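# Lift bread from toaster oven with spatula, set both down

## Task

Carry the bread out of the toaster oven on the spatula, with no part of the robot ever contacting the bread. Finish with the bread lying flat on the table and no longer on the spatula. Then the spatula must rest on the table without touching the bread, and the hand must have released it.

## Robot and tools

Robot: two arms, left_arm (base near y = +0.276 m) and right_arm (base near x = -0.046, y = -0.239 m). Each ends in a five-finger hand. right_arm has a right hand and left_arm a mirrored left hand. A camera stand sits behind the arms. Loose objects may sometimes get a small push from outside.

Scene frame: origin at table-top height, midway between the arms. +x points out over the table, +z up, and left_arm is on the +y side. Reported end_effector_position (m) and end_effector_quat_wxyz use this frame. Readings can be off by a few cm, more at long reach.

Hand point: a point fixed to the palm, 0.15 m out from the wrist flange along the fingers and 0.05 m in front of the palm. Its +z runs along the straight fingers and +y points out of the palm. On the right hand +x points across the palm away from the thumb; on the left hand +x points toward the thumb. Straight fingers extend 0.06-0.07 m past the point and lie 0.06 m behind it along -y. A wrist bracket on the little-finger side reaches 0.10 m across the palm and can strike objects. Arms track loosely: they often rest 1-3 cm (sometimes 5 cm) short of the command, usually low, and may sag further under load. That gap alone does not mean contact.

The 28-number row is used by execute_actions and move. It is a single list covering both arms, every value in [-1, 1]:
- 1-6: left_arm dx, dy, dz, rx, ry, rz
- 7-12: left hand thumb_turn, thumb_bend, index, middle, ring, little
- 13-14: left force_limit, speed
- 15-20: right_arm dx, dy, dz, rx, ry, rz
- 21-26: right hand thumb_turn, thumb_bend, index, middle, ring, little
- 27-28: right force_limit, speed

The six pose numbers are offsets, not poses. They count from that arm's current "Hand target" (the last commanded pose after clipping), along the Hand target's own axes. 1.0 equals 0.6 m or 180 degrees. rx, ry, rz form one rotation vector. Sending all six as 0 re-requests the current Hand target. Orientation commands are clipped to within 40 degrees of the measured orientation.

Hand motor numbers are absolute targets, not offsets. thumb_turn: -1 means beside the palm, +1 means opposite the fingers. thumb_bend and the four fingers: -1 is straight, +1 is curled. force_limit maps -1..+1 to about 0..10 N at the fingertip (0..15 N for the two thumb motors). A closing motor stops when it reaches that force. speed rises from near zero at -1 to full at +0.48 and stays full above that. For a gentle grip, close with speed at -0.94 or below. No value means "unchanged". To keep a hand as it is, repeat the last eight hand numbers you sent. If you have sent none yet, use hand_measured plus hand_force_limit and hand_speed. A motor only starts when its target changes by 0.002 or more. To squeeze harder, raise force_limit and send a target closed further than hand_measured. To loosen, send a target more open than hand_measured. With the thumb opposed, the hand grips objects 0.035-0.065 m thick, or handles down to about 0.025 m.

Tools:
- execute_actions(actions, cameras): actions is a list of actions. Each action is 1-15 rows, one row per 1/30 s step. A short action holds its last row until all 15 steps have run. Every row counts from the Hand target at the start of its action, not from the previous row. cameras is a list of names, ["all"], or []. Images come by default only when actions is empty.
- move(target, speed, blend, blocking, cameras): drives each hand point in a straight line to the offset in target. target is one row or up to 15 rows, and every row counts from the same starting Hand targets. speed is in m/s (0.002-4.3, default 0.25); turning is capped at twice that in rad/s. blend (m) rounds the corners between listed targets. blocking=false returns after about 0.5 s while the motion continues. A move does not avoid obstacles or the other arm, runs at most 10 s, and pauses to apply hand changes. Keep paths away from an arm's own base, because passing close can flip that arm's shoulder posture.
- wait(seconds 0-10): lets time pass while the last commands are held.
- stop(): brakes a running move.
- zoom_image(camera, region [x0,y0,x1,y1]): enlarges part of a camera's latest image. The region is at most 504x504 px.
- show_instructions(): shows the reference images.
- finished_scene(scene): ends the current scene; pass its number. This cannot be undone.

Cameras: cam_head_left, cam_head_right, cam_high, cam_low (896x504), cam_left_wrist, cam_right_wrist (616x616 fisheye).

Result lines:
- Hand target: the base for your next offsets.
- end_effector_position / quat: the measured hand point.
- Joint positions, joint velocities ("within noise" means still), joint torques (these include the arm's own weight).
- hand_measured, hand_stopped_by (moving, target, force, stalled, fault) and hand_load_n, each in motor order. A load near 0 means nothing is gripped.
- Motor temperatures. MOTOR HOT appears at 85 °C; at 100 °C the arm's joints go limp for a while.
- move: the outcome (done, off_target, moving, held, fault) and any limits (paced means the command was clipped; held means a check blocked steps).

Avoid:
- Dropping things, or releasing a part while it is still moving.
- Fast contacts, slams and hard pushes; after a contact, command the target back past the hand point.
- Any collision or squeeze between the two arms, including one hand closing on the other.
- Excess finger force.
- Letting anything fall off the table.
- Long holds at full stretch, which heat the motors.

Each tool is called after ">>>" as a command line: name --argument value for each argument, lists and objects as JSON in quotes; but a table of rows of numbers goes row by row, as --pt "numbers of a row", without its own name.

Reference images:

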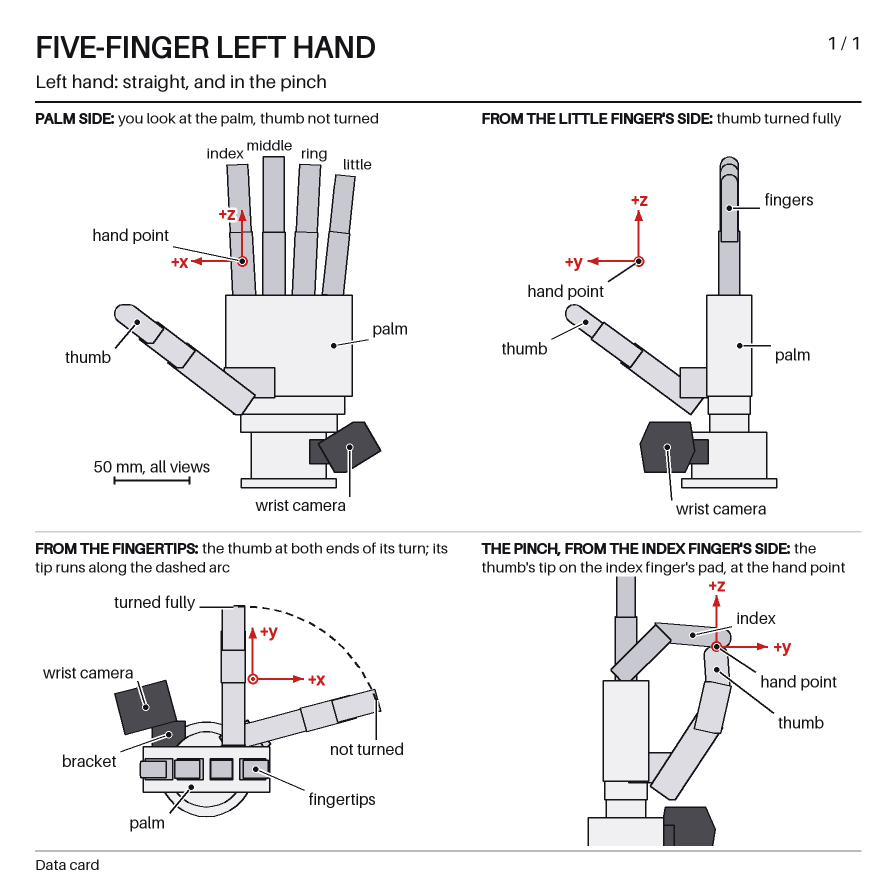

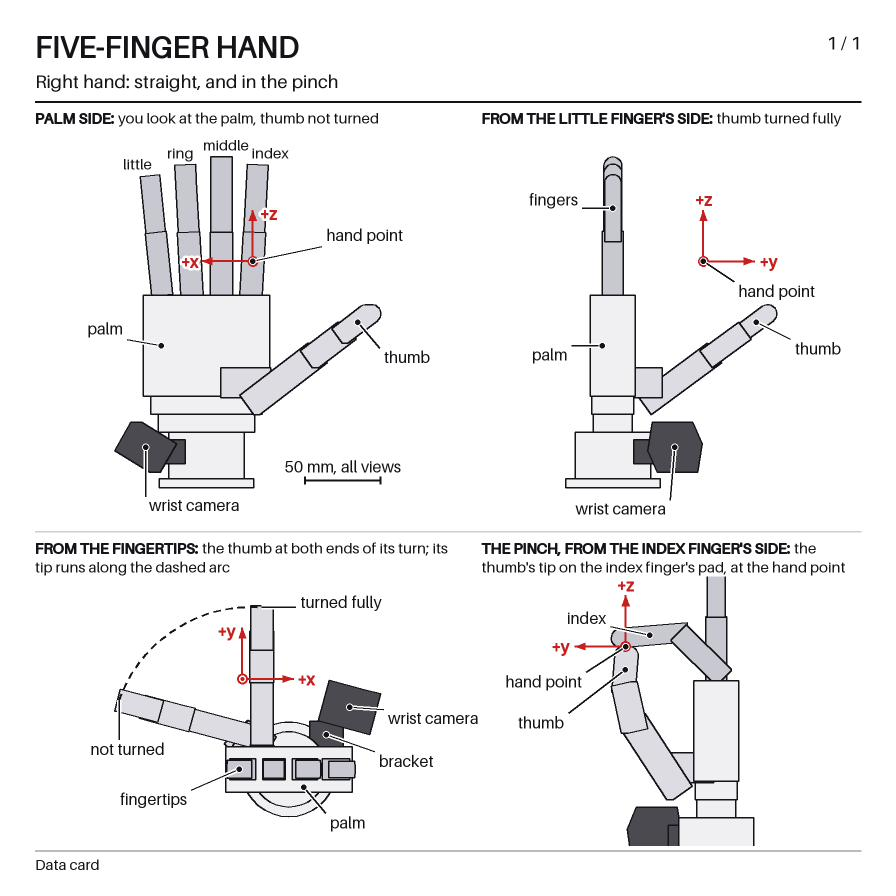

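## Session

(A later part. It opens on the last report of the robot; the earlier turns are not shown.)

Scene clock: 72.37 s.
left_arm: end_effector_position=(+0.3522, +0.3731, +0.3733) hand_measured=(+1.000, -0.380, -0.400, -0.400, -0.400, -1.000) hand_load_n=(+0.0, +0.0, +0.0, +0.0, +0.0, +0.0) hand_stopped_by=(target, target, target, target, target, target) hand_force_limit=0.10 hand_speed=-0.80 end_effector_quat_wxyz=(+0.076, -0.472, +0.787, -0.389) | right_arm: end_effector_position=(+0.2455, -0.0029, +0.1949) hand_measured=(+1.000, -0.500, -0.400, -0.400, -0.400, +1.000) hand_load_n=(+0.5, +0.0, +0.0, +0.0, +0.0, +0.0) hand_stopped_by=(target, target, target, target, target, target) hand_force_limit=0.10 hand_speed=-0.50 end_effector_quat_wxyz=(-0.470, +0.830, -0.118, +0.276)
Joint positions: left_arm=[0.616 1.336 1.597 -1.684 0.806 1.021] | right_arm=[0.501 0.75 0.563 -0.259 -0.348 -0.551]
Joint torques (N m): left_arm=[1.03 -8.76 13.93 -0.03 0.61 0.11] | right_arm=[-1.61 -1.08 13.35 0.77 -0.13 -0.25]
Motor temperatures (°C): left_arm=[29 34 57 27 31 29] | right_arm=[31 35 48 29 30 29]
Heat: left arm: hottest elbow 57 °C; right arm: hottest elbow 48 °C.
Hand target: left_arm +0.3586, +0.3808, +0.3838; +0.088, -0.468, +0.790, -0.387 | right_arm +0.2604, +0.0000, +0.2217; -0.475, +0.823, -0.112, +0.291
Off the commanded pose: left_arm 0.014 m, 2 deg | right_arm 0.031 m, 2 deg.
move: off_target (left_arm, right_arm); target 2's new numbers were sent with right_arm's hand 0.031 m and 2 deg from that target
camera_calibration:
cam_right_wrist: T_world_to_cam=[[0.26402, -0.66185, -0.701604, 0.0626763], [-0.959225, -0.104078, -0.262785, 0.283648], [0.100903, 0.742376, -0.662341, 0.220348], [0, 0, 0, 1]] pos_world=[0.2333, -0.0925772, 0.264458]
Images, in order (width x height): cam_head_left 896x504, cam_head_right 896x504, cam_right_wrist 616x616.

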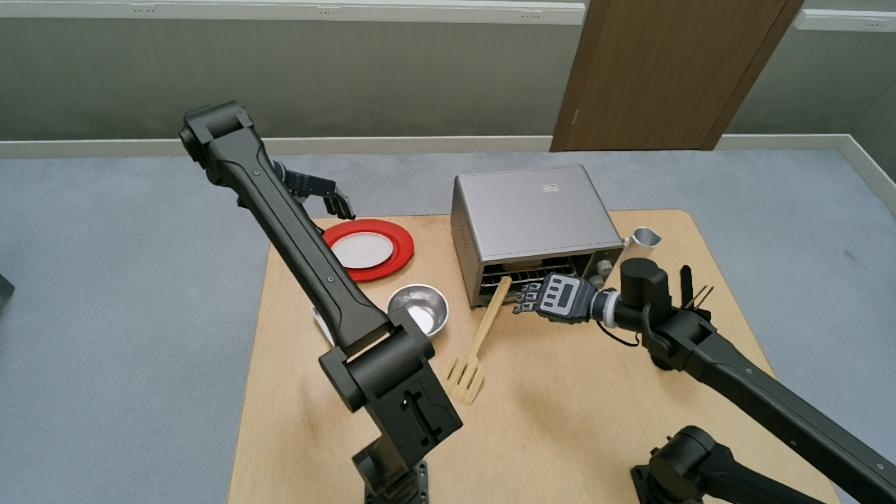

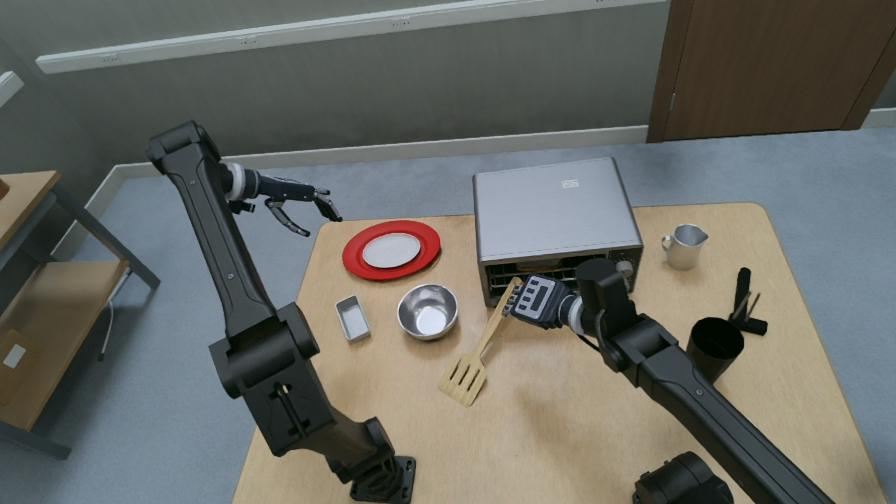

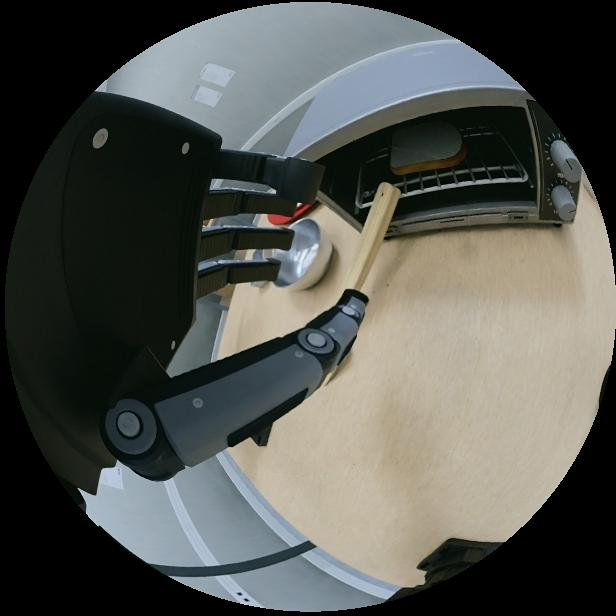

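>>> move --target '[0,0,0,0,0,0,1,-0.38,-0.4,-0.4,-0.4,-1,0.1,-0.8, -0.1078,0.0945,0.197,0,0,0,1,-0.5,-0.4,-0.4,-0.4,1,0.1,-0.5]' --speed 0.1 --cameras '["cam_right_wrist","cam_head_left","cam_head_right"]'

>>> zoom_image --camera "cam_right_wrist" --region '[200, 80, 500, 480]'

Scene clock: 75.37 s.
left_arm: end_effector_position=(+0.3522, +0.3731, +0.3733) hand_measured=(+1.000, -0.380, -0.400, -0.400, -0.400, -1.000) hand_load_n=(+0.0, +0.5, +0.0, +0.0, -0.5, +0.0) hand_stopped_by=(target, target, target, target, target, target) hand_force_limit=0.10 hand_speed=-0.80 end_effector_quat_wxyz=(+0.076, -0.472, +0.787, -0.389) | right_arm: end_effector_position=(+0.2856, +0.0798, +0.1090) hand_measured=(+1.000, -0.500, -0.400, -0.400, -0.400, +1.000) hand_load_n=(+0.0, +0.0, +0.0, +0.0, +0.0, +0.0) hand_stopped_by=(target, target, target, target, target, target) hand_force_limit=0.10 hand_speed=-0.50 end_effector_quat_wxyz=(-0.471, +0.824, -0.111, +0.296)
Joint positions: left_arm=[0.616 1.336 1.597 -1.684 0.806 1.021] | right_arm=[0.684 1.169 0.518 0.254 -0.162 -0.495]
Joint torques (N m): left_arm=[1.14 -8.7 13.9 -0.03 0.61 0.1] | right_arm=[1.08 -4.6 6.72 2.29 0.15 0.01]
Motor temperatures (°C): left_arm=[29 34 57 27 31 29] | right_arm=[31 35 48 29 30 29]
Heat: left arm: hottest elbow 57 °C; right arm: hottest elbow 48 °C.
Hand target: left_arm +0.3586, +0.3808, +0.3838; +0.088, -0.468, +0.790, -0.387 | right_arm +0.2829, +0.0849, +0.1049; -0.475, +0.823, -0.112, +0.291
Off the commanded pose: left_arm 0.014 m, 2 deg | right_arm 0.007 m, 1 deg.
move: off_target (left_arm)
camera_calibration:
cam_right_wrist: T_world_to_cam=[[0.288985, -0.664891, -0.688773, 0.0382181], [-0.947675, -0.0967375, -0.304228, 0.308734], [0.135648, 0.74065, -0.658056, 0.0877013], [0, 0, 0, 1]] pos_world=[0.269638, -0.00967896, 0.177961]
Images, in order (width x height): cam_head_left 896x504, cam_head_right 896x504, cam_right_wrist 616x616.

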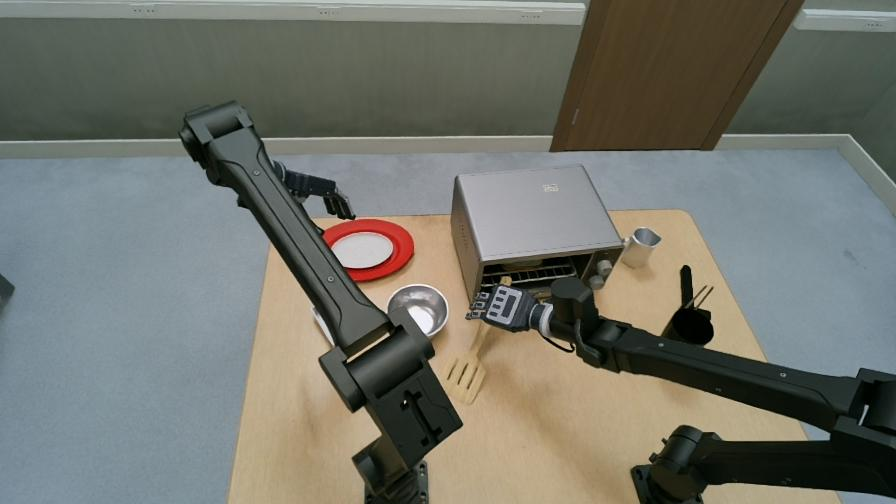

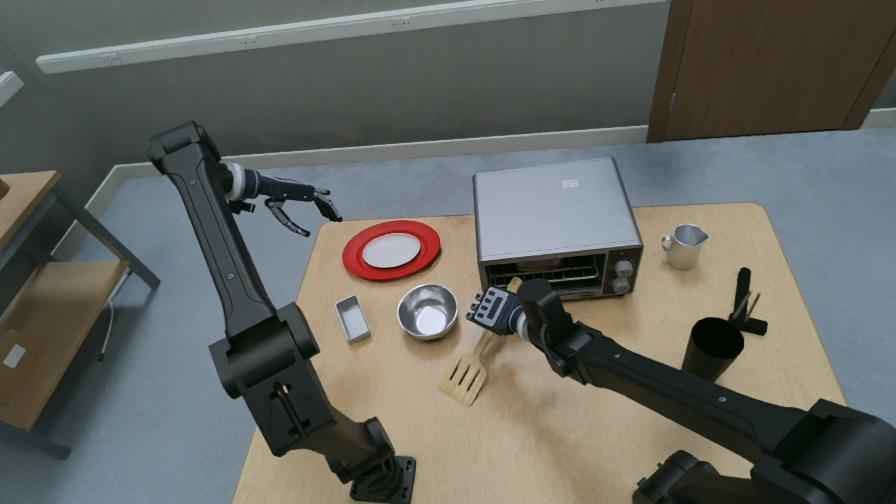

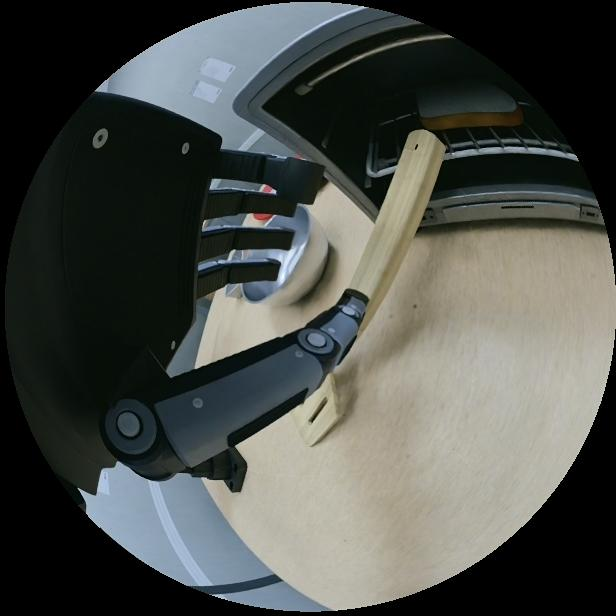

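Scaled by 1.260 from the camera's 616x616 image, which has a finer 880x880 frame.

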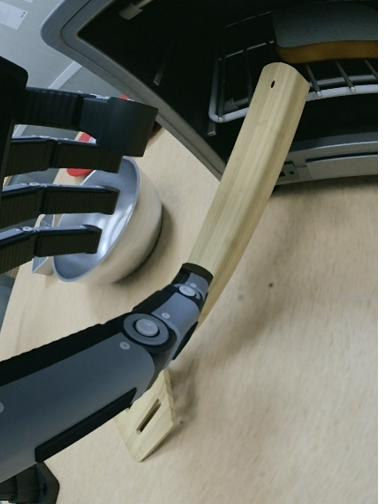

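>>> move --pt "0 0 0 0 0 0 1 -0.38 -0.4 -0.4 -0.4 -1 0.1 -0.8 -0.019 0.063 0.0292 0 0 0 1 -0.5 -0.4 -0.4 -0.4 1 0.1 -0.5" --pt "0 0 0 0 0 0 1 -0.38 -0.4 -0.4 -0.4 -1 0.1 -0.8 -0.0288 0.0883 0.0402 0 0 0 1 -0.5 -0.4 -0.4 -0.4 1 0.1 -0.5" --speed 0.06 --cameras '["cam_right_wrist","cam_head_left","cam_head_right"]'

>>> zoom_image --camera "cam_right_wrist" --region '[200, 80, 500, 480]'

Scene clock: 77.93 s.
left_arm: end_effector_position=(+0.3522, +0.3731, +0.3733) hand_measured=(+1.000, -0.380, -0.400, -0.400, -0.400, -1.000) hand_load_n=(-0.5, +0.0, +0.0, +0.0, +0.0, +0.0) hand_stopped_by=(target, target, target, target, target, target) hand_force_limit=0.10 hand_speed=-0.80 end_effector_quat_wxyz=(+0.076, -0.472, +0.787, -0.389) | right_arm: end_effector_position=(+0.2869, +0.0837, +0.0488) hand_measured=(+1.000, -0.500, -0.400, -0.400, -0.400, +1.000) hand_load_n=(+0.0, +0.0, +0.0, +0.0, +0.0, +0.0) hand_stopped_by=(target, target, target, target, target, target) hand_force_limit=0.10 hand_speed=-0.50 end_effector_quat_wxyz=(-0.474, +0.824, -0.108, +0.292)
Joint positions: left_arm=[0.616 1.336 1.597 -1.684 0.806 1.021] | right_arm=[0.684 1.36 0.452 0.512 -0.174 -0.495]
Joint torques (N m): left_arm=[1.26 -8.76 13.93 -0.02 0.63 0.11] | right_arm=[-0.32 -6.07 5.55 2.21 -0.04 -0.05]
Motor temperatures (°C): left_arm=[29 34 58 27 31 29] | right_arm=[31 35 48 29 30 29]
Heat: left arm: hottest elbow 58 °C; right arm: hottest elbow 48 °C.
Hand target: left_arm +0.3586, +0.3808, +0.3838; +0.088, -0.468, +0.790, -0.387 | right_arm +0.2880, +0.0825, +0.0446; -0.475, +0.822, -0.112, +0.291
Off the commanded pose: left_arm 0.014 m, 2 deg | right_arm 0.005 m, 1 deg.
move: off_target (left_arm)
camera_calibration:
cam_right_wrist: T_world_to_cam=[[0.294187, -0.65931, -0.691928, -0.00281955], [-0.947384, -0.105596, -0.302181, 0.292555], [0.126166, 0.744419, -0.655685, 0.0472972], [0, 0, 0, 1]] pos_world=[0.272024, -0.00617526, 0.117466]
Images, in order (width x height): cam_head_left 896x504, cam_head_right 896x504, cam_right_wrist 616x616.

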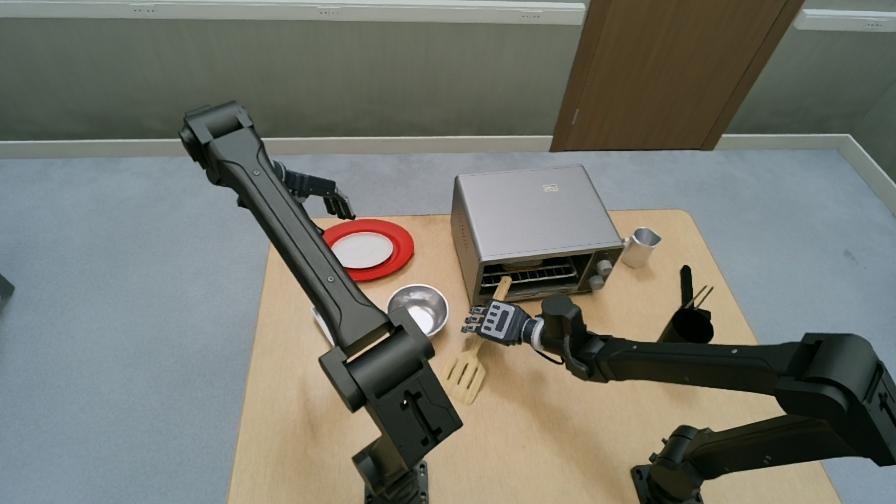

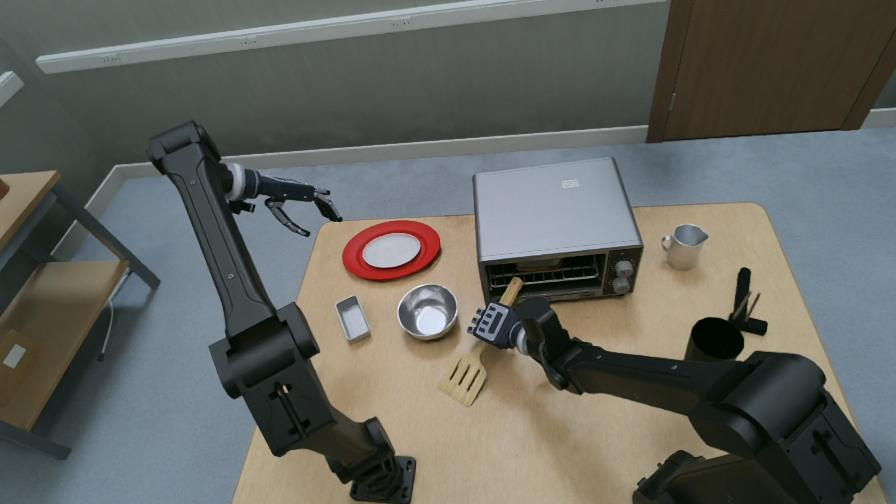

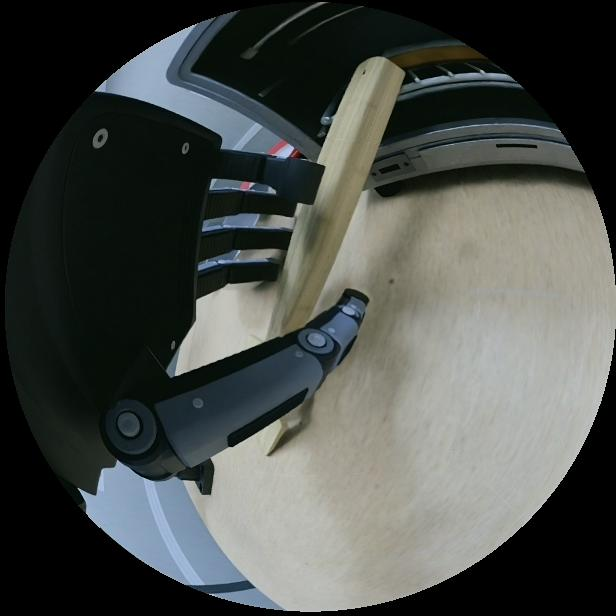

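Scaled by 1.260 from the camera's 616x616 image, which has a finer 880x880 frame.

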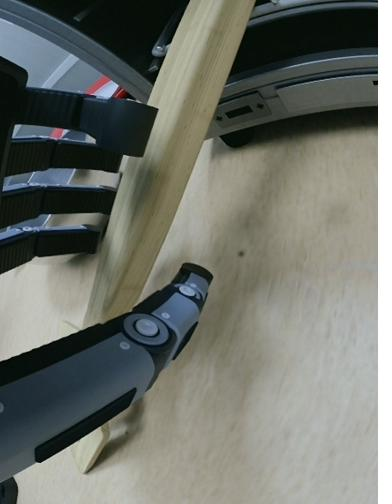

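>>> move --target '[0,0,0,0,0,0,1,-0.38,-0.4,-0.4,-0.4,-1,0.1,-0.8, 0,0,0,0,0,0,1,-0.2,-0.05,-0.05,0,1,0.1,-0.9]' --speed 0.06 --cameras '["cam_right_wrist"]'

>>> zoom_image --camera "cam_right_wrist" --region '[200, 80, 500, 480]'

Scene clock: 80.17 s.
left_arm: end_effector_position=(+0.3522, +0.3731, +0.3733) hand_measured=(+1.000, -0.380, -0.400, -0.400, -0.400, -1.000) hand_load_n=(+0.0, +0.0, +0.0, +0.0, +0.0, +0.0) hand_stopped_by=(target, target, target, target, target, target) hand_force_limit=0.10 hand_speed=-0.80 end_effector_quat_wxyz=(+0.076, -0.472, +0.787, -0.389) | right_arm: end_effector_position=(+0.2866, +0.0839, +0.0483) hand_measured=(+1.000, -0.232, -0.050, -0.050, -0.002, +1.000) hand_load_n=(+4.5, +8.0, +2.0, +0.0, +8.5, +0.0) hand_stopped_by=(target, force, target, target, force, target) hand_force_limit=0.10 hand_speed=-0.90 end_effector_quat_wxyz=(-0.474, +0.824, -0.107, +0.291)
Joint positions: left_arm=[0.616 1.336 1.597 -1.684 0.806 1.021] | right_arm=[0.684 1.362 0.452 0.513 -0.175 -0.495]
Joint torques (N m): left_arm=[0.97 -8.76 13.93 -0.02 0.6 0.11] | right_arm=[-0.5 -5.54 5.45 2.18 0.05 -0.05]
Motor temperatures (°C): left_arm=[29 34 58 27 31 29] | right_arm=[31 35 47 29 30 29]
Heat: left arm: hottest elbow 58 °C; right arm: hottest elbow 47 °C.
Hand target: left_arm +0.3586, +0.3808, +0.3838; +0.088, -0.468, +0.790, -0.387 | right_arm +0.2880, +0.0825, +0.0445; -0.475, +0.822, -0.112, +0.291
Off the commanded pose: left_arm 0.014 m, 2 deg | right_arm 0.004 m, 1 deg.
move: off_target (left_arm)
camera_calibration:
cam_right_wrist: T_world_to_cam=[[0.294481, -0.658919, -0.692176, -0.0030817], [-0.947518, -0.106987, -0.301269, 0.292344], [0.124458, 0.744567, -0.655843, 0.0473045], [0, 0, 0, 1]] pos_world=[0.272021, -0.00597512, 0.116965]
Images, in order (width x height): cam_right_wrist 616x616.

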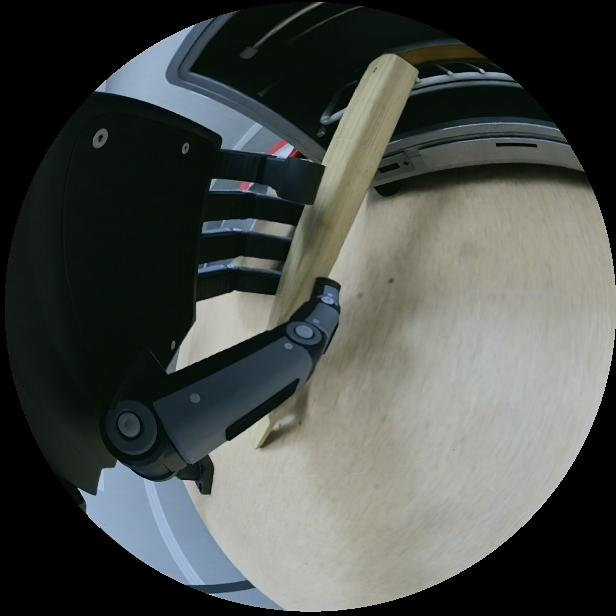

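Scaled by 1.260 from the camera's 616x616 image, which has a finer 880x880 frame.

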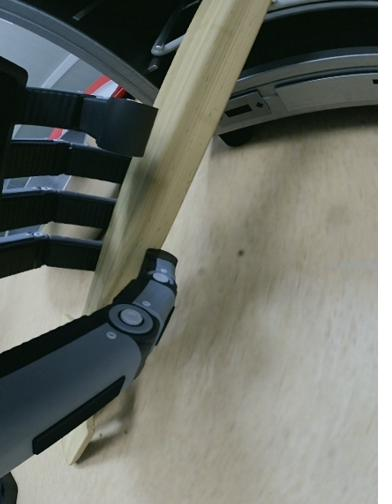

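>>> move --target '[0,0,0,0,0,0,1,-0.38,-0.4,-0.4,-0.4,-1,0.1,-0.8, 0,0,0,0,0,0,1,-0.1,0.05,0.05,0.04,1,0.4,-0.92]' --speed 0.06 --cameras '[]'

Scene clock: 80.73 s.
left_arm: end_effector_position=(+0.3522, +0.3731, +0.3733) hand_measured=(+1.000, -0.380, -0.400, -0.400, -0.400, -1.000) hand_load_n=(+0.0, +0.0, +0.0, +0.0, +0.0, -0.5) hand_stopped_by=(target, target, target, target, target, target) hand_force_limit=0.10 hand_speed=-0.80 end_effector_quat_wxyz=(+0.076, -0.472, +0.787, -0.389) | right_arm: end_effector_position=(+0.2866, +0.0839, +0.0483) hand_measured=(+1.000, -0.230, -0.038, -0.022, -0.002, +1.000) hand_load_n=(+3.5, +12.5, +4.0, +7.0, +5.5, +0.0) hand_stopped_by=(target, force, force, force, force, target) hand_force_limit=0.40 hand_speed=-0.92 end_effector_quat_wxyz=(-0.474, +0.824, -0.107, +0.291)
Joint positions: left_arm=[0.616 1.336 1.597 -1.684 0.806 1.021] | right_arm=[0.684 1.362 0.452 0.513 -0.175 -0.495]
Joint torques (N m): left_arm=[1.08 -8.7 13.93 -0.03 0.61 0.11] | right_arm=[-0.67 -6.12 5.42 2.22 0.07 -0.05]
Motor temperatures (°C): left_arm=[29 34 58 27 31 29] | right_arm=[31 35 47 29 30 29]
Heat: left arm: hottest elbow 58 °C; right arm: hottest elbow 47 °C.
Hand target: left_arm +0.3586, +0.3808, +0.3838; +0.088, -0.468, +0.790, -0.387 | right_arm +0.2880, +0.0825, +0.0445; -0.475, +0.822, -0.112, +0.291
Off the commanded pose: left_arm 0.014 m, 2 deg | right_arm 0.004 m, 1 deg.
move: off_target (left_arm)
No camera images: "cameras" was empty.

>>> move --pt "0 0 0 0 0 0 1 -0.38 -0.4 -0.4 -0.4 -1 0.1 -0.8 -0.0543 -0.0533 -0.0678 0 0 0 1 -0.1 0.05 0.05 0.04 1 0.4 -0.92" --pt "0 0 0 0 0 0 1 -0.38 -0.4 -0.4 -0.4 -1 0.1 -0.8 0.0008 -0.2135 -0.1607 -0.0689 0.2833 0.2450 1 -0.1 0.05 0.05 0.04 1 0.4 -0.92" --speed 0.1 --blend 0.02 --cameras '["cam_right_wrist","cam_head_left","cam_head_right","cam_low"]'

Scene clock: 90.07 s.
left_arm: end_effector_position=(+0.3522, +0.3731, +0.3733) hand_measured=(+1.000, -0.380, -0.400, -0.400, -0.400, -1.000) hand_load_n=(+0.0, +0.0, +0.0, +0.0, +0.0, +0.0) hand_stopped_by=(target, target, target, target, target, target) hand_force_limit=0.10 hand_speed=-0.80 end_effector_quat_wxyz=(+0.076, -0.472, +0.787, -0.389) | right_arm: end_effector_position=(+0.2164, +0.0601, +0.1687) hand_measured=(+1.000, -0.230, -0.038, -0.022, -0.002, +1.000) hand_load_n=(+2.5, +12.5, +3.0, +6.5, +7.5, +0.0) hand_stopped_by=(target, force, force, force, force, target) hand_force_limit=0.40 hand_speed=-0.92 end_effector_quat_wxyz=(-0.350, +0.575, -0.614, +0.411)
Joint positions: left_arm=[0.616 1.336 1.597 -1.684 0.806 1.021] | right_arm=[1.191 1.108 0.764 -0.73 1.076 0.973]
Joint torques (N m): left_arm=[1.2 -8.88 13.94 -0.01 0.62 0.11] | right_arm=[0.97 -4.48 12.15 -0.08 0.95 0.04]
Motor temperatures (°C): left_arm=[29 34 59 27 31 29] | right_arm=[31 35 47 29 30 29]
Heat: left arm: hottest elbow 59 °C; right arm: hottest elbow 47 °C.
Hand target: left_arm +0.3586, +0.3808, +0.3838; +0.088, -0.468, +0.790, -0.387 | right_arm +0.2200, +0.0803, +0.1898; -0.368, +0.565, -0.620, +0.402
Off the commanded pose: left_arm 0.014 m, 2 deg | right_arm 0.029 m, 3 deg.
move: off_target (left_arm, right_arm)
camera_calibration:
cam_right_wrist: T_world_to_cam=[[-0.463374, -0.268283, -0.844576, 0.251461], [-0.477593, 0.878417, -0.0170024, 0.0507555], [0.746451, 0.395485, -0.535165, 0.0187262], [0, 0, 0, 1]] pos_world=[0.126783, 0.0154722, 0.223263]
Images, in order (width x height): cam_head_left 896x504, cam_head_right 896x504, cam_low 896x504, cam_right_wrist 616x616.

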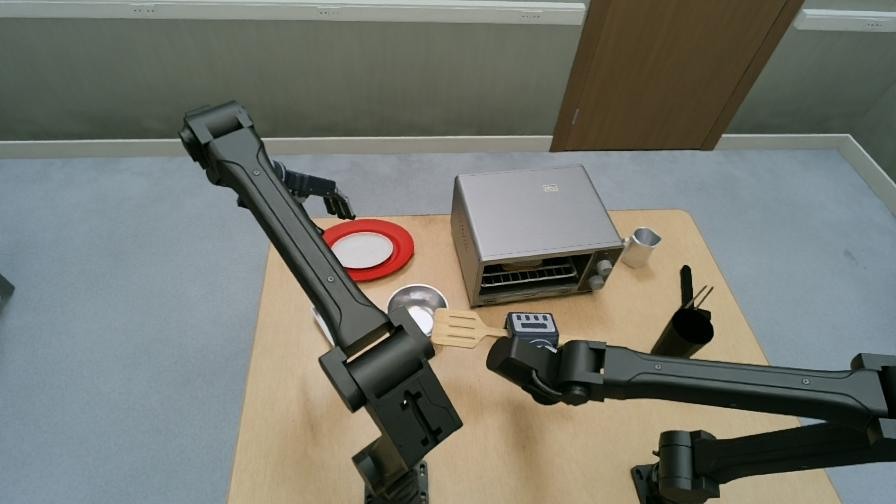

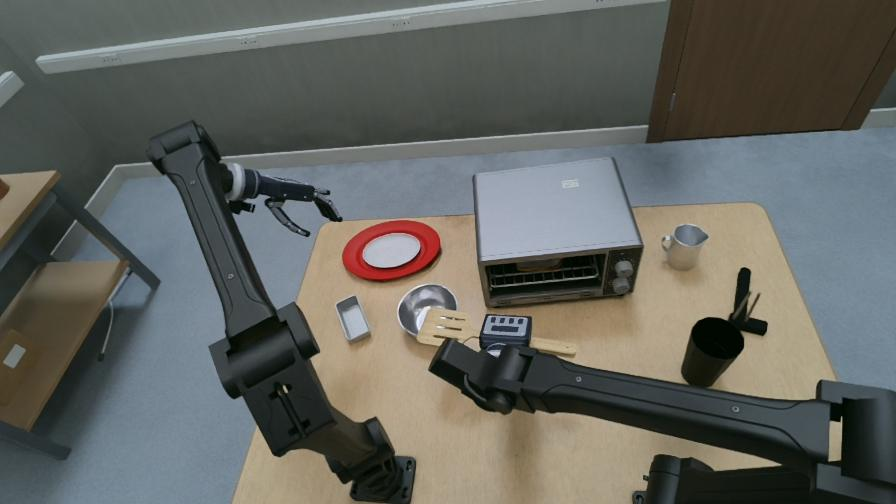

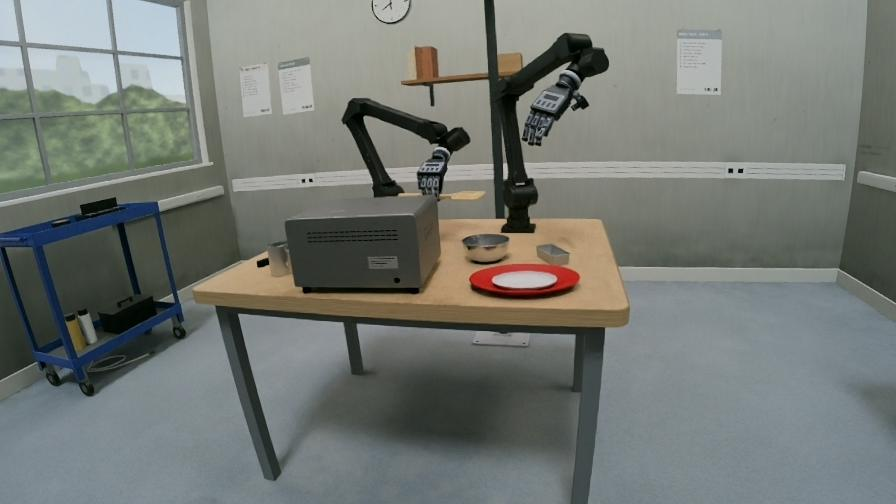

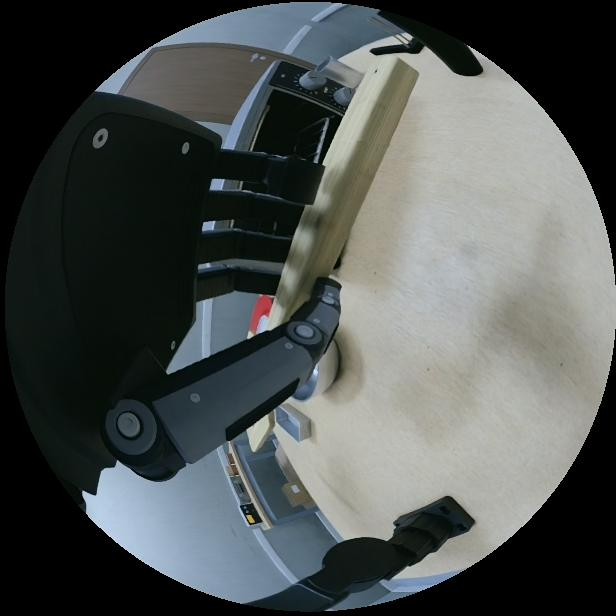

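>>> zoom_image --camera "cam_low" --region '[380, 140, 500, 240]'

>>> zoom_image --camera "cam_head_left" --region '[420, 280, 600, 400]'

Scaled by 4.200 from the camera's 896x504 image, which has a finer 1280x720 frame.

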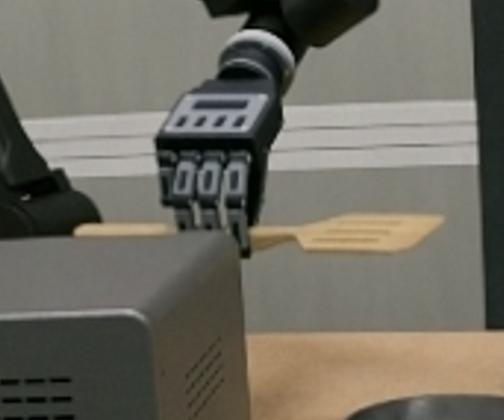

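Scaled by 2.800 from the camera's 896x504 image, which has a finer 1280x720 frame.

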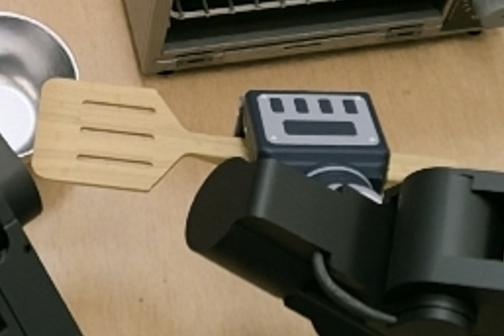

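>>> zoom_image --camera "cam_right_wrist" --region '[200, 330, 360, 490]'

Scaled by 3.150 from the camera's 616x616 image, which has a finer 880x880 frame.

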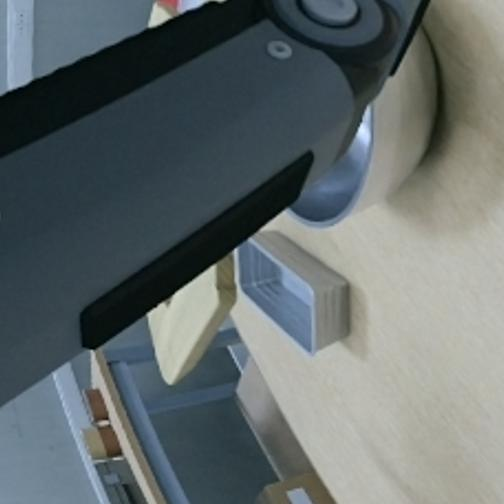

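>>> move --target '[0,0,0,0,0,0,1,-0.38,-0.4,-0.4,-0.4,-1,0.1,-0.8, 0,-0.2893,-0.1288,0,0,0,1,-0.1,0.05,0.05,0.04,1,0.4,-0.92]' --speed 0.15 --cameras '["cam_low"]'

>>> zoom_image --camera "cam_low" --region '[360, 90, 520, 220]'

Scene clock: 93.67 s.
left_arm: end_effector_position=(+0.3522, +0.3731, +0.3733) hand_measured=(+1.000, -0.380, -0.400, -0.400, -0.400, -1.000) hand_load_n=(+0.0, +0.0, +0.0, +0.0, +0.0, +0.0) hand_stopped_by=(target, target, target, target, target, target) hand_force_limit=0.10 hand_speed=-0.80 end_effector_quat_wxyz=(+0.076, -0.472, +0.787, -0.389) | right_arm: end_effector_position=(+0.2195, +0.0682, +0.3555) hand_measured=(+1.000, -0.230, -0.038, -0.022, -0.002, +1.000) hand_load_n=(+2.5, +12.0, +3.0, +7.0, +7.5, +0.0) hand_stopped_by=(target, force, force, force, force, target) hand_force_limit=0.40 hand_speed=-0.92 end_effector_quat_wxyz=(-0.349, +0.576, -0.614, +0.411)
Joint positions: left_arm=[0.616 1.336 1.597 -1.684 0.806 1.021] | right_arm=[1.191 1.085 1.245 -1.237 1.076 0.974]
Joint torques (N m): left_arm=[1.08 -8.76 13.89 -0.01 0.62 0.1] | right_arm=[0.85 -5.01 12.6 -0.14 0.93 0.03]
Motor temperatures (°C): left_arm=[29 34 60 27 31 29] | right_arm=[31 35 47 29 31 29]
Heat: left arm: hottest elbow 60 °C; right arm: hottest elbow 47 °C.
Hand target: left_arm +0.3586, +0.3808, +0.3838; +0.088, -0.468, +0.790, -0.387 | right_arm +0.2200, +0.0800, +0.3796; -0.368, +0.565, -0.620, +0.402
Off the commanded pose: left_arm 0.014 m, 2 deg | right_arm 0.027 m, 3 deg.
move: off_target (left_arm, right_arm)
Images, in order (width x height): cam_low 896x504.

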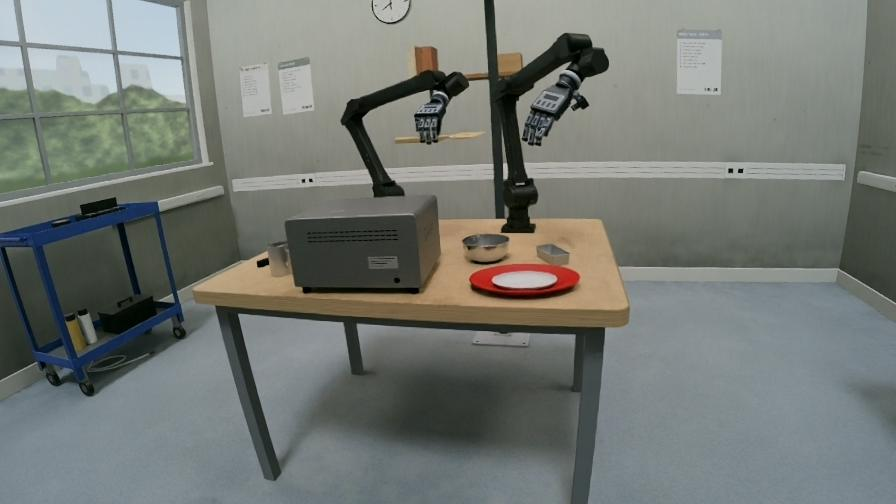

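Scaled by 3.150 from the camera's 896x504 image, which has a finer 1280x720 frame.

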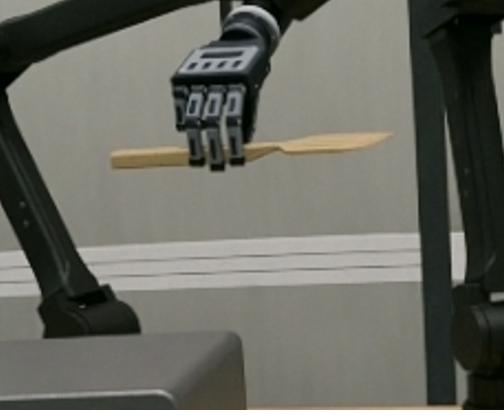

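>>> move --pt "0 0 0 0 0 0 1 -0.38 -0.4 -0.4 -0.4 -1 0.1 -0.8 -0.057 0.4337 0.173 0 0 -0.048 1 -0.1 0.05 0.05 0.04 1 0.4 -0.92" --pt "0 0 0 0 0 0 1 -0.38 -0.4 -0.4 -0.4 -1 0.1 -0.8 -0.0553 0.5402 0.2205 0 0 -0.048 1 -0.1 0.05 0.05 0.04 1 0.4 -0.92" --speed '[0.15,0.08]' --cameras '["cam_right_wrist","cam_low","cam_head_left"]'

>>> zoom_image --camera "cam_right_wrist" --region '[200, 30, 450, 480]'

Scene clock: 98.27 s.
left_arm: end_effector_position=(+0.3522, +0.3731, +0.3733) hand_measured=(+1.000, -0.380, -0.400, -0.400, -0.400, -1.000) hand_load_n=(+0.0, +0.0, +0.0, +0.0, +0.0, +0.0) hand_stopped_by=(target, target, target, target, target, target) hand_force_limit=0.10 hand_speed=-0.80 end_effector_quat_wxyz=(+0.076, -0.472, +0.787, -0.389) | right_arm: end_effector_position=(+0.2151, +0.1125, +0.0348) hand_measured=(+1.000, -0.230, -0.038, -0.022, -0.002, +1.000) hand_load_n=(+2.5, +12.0, +3.0, +7.0, +7.5, +0.0) hand_stopped_by=(target, force, force, force, force, target) hand_force_limit=0.40 hand_speed=-0.92 end_effector_quat_wxyz=(-0.336, +0.605, -0.583, +0.427)
Joint positions: left_arm=[0.616 1.336 1.597 -1.684 0.806 1.021] | right_arm=[1.249 1.501 0.705 -0.347 1.104 0.963]
Joint torques (N m): left_arm=[1.2 -8.82 13.93 -0.03 0.61 0.1] | right_arm=[0.56 -8.06 5.3 1.09 0.95 -0.28]
Motor temperatures (°C): left_arm=[29 34 60 27 31 29] | right_arm=[31 35 47 29 31 29]
Heat: left arm: hottest elbow 60 °C; right arm: hottest elbow 47 °C.
Hand target: left_arm +0.3586, +0.3808, +0.3838; +0.088, -0.468, +0.790, -0.387 | right_arm +0.2120, +0.1145, +0.0299; -0.336, +0.610, -0.575, +0.428
Off the commanded pose: left_arm 0.014 m, 2 deg | right_arm 0.006 m, 1 deg.
move: off_target (left_arm)
camera_calibration:
cam_right_wrist: T_world_to_cam=[[-0.448015, -0.359404, -0.818603, 0.157923], [-0.52045, 0.849339, -0.0880602, 0.0167189], [0.726921, 0.38659, -0.567569, -0.0663079], [0, 0, 0, 1]] pos_world=[0.127654, 0.0681921, 0.0931142]
Images, in order (width x height): cam_head_left 896x504, cam_low 896x504, cam_right_wrist 616x616.

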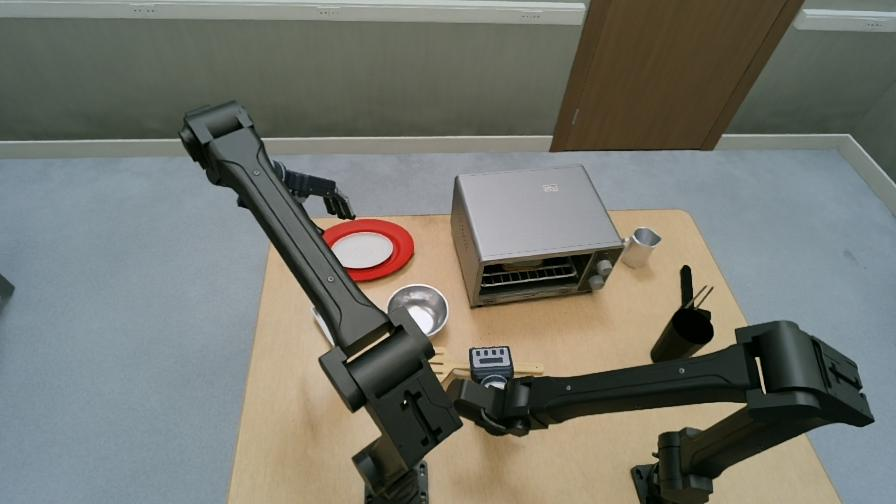

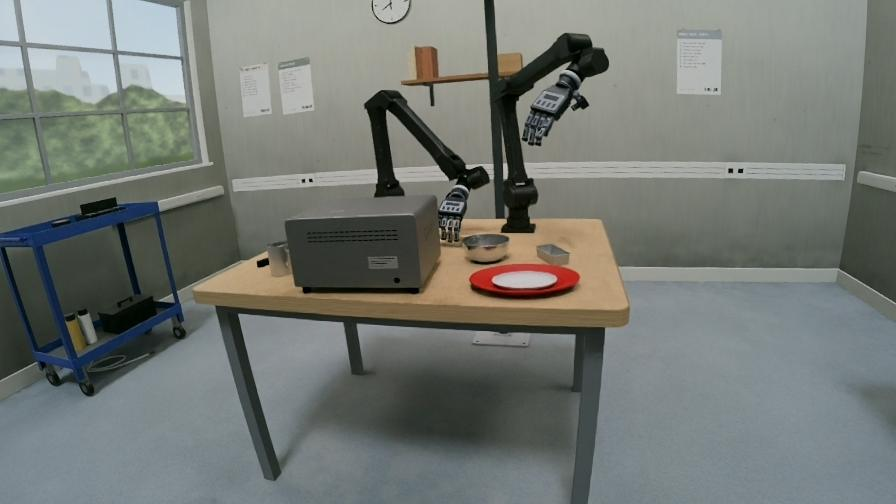

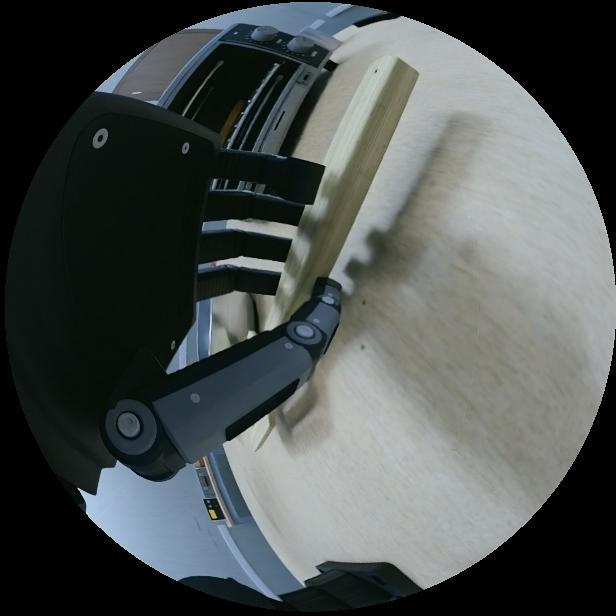

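Scaled by 1.120 from the camera's 616x616 image, which has a finer 880x880 frame.

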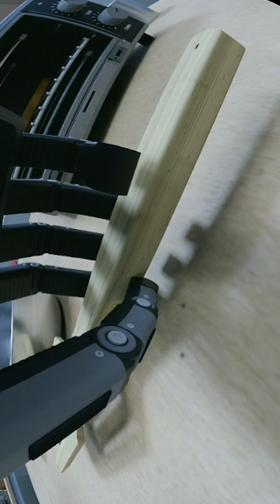

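>>> move --target '[0,0,0,0,0,0,1,-0.38,-0.4,-0.4,-0.4,-1,0.1,-0.8, -0.0045,0.0301,0.0135,0,0,-0.018,1,-0.1,0.05,0.05,0.04,1,0.4,-0.92]' --speed 0.06 --cameras '["cam_right_wrist","cam_head_right"]'

>>> zoom_image --camera "cam_right_wrist" --region '[200, 30, 450, 480]'

Scene clock: 99.60 s.
left_arm: end_effector_position=(+0.3522, +0.3731, +0.3733) hand_measured=(+1.000, -0.380, -0.400, -0.400, -0.400, -1.000) hand_load_n=(+0.0, +0.0, +0.0, -0.5, +0.0, -0.5) hand_stopped_by=(target, target, target, target, target, target) hand_force_limit=0.10 hand_speed=-0.80 end_effector_quat_wxyz=(+0.076, -0.472, +0.787, -0.389) | right_arm: end_effector_position=(+0.2162, +0.1142, +0.0174) hand_measured=(+1.000, -0.230, -0.038, -0.022, -0.002, +1.000) hand_load_n=(+3.0, +12.5, +3.5, +7.0, +7.0, +0.0) hand_stopped_by=(target, force, force, force, force, target) hand_force_limit=0.40 hand_speed=-0.92 end_effector_quat_wxyz=(-0.327, +0.618, -0.567, +0.435)
Joint positions: left_arm=[0.616 1.336 1.597 -1.684 0.806 1.021] | right_arm=[1.249 1.554 0.702 -0.286 1.106 0.911]
Joint torques (N m): left_arm=[1.14 -8.7 13.9 -0.01 0.61 0.11] | right_arm=[0.79 -8.12 4.88 1.03 0.86 -0.28]
Motor temperatures (°C): left_arm=[29 34 60 27 31 29] | right_arm=[31 35 46 29 31 29]
Heat: left arm: hottest elbow 60 °C; right arm: hottest elbow 46 °C.
Hand target: left_arm +0.3586, +0.3808, +0.3838; +0.088, -0.468, +0.790, -0.387 | right_arm +0.2120, +0.1145, +0.0099; -0.324, +0.626, -0.558, +0.438
Off the commanded pose: left_arm 0.014 m, 2 deg | right_arm 0.009 m, 2 deg.
move: off_target (left_arm)
camera_calibration:
cam_right_wrist: T_world_to_cam=[[-0.441412, -0.403171, -0.801628, 0.148047], [-0.537455, 0.834185, -0.123598, 0.0203606], [0.718538, 0.376282, -0.584906, -0.074385], [0, 0, 0, 1]] pos_world=[0.129741, 0.0706936, 0.0776873]
Images, in order (width x height): cam_head_right 896x504, cam_right_wrist 616x616.

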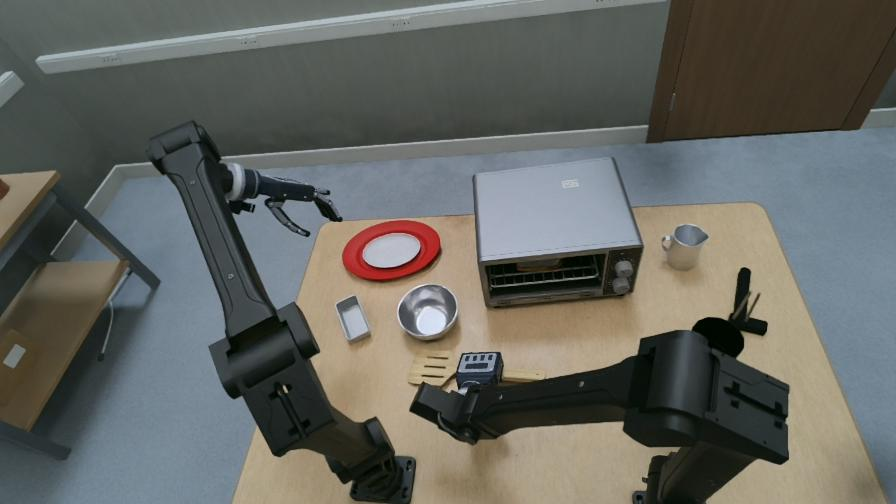

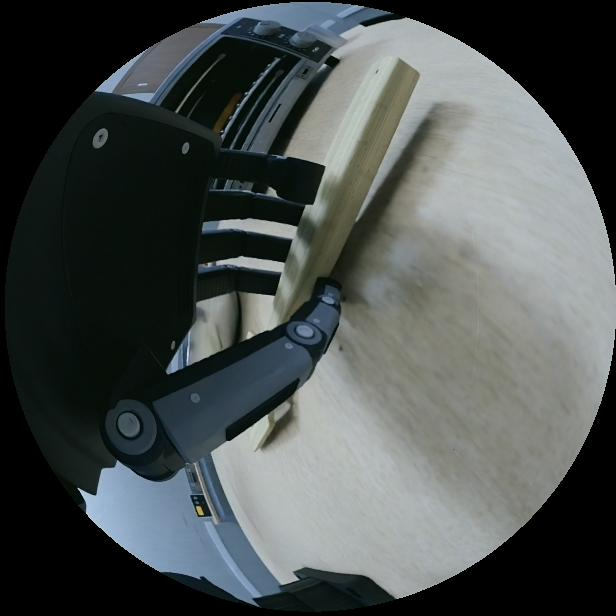

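Scaled by 1.120 from the camera's 616x616 image, which has a finer 880x880 frame.

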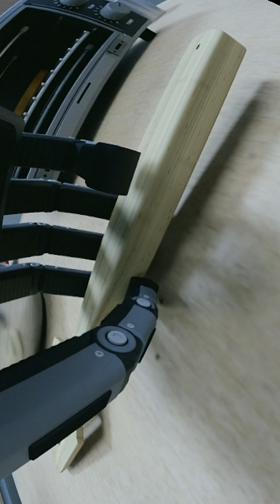

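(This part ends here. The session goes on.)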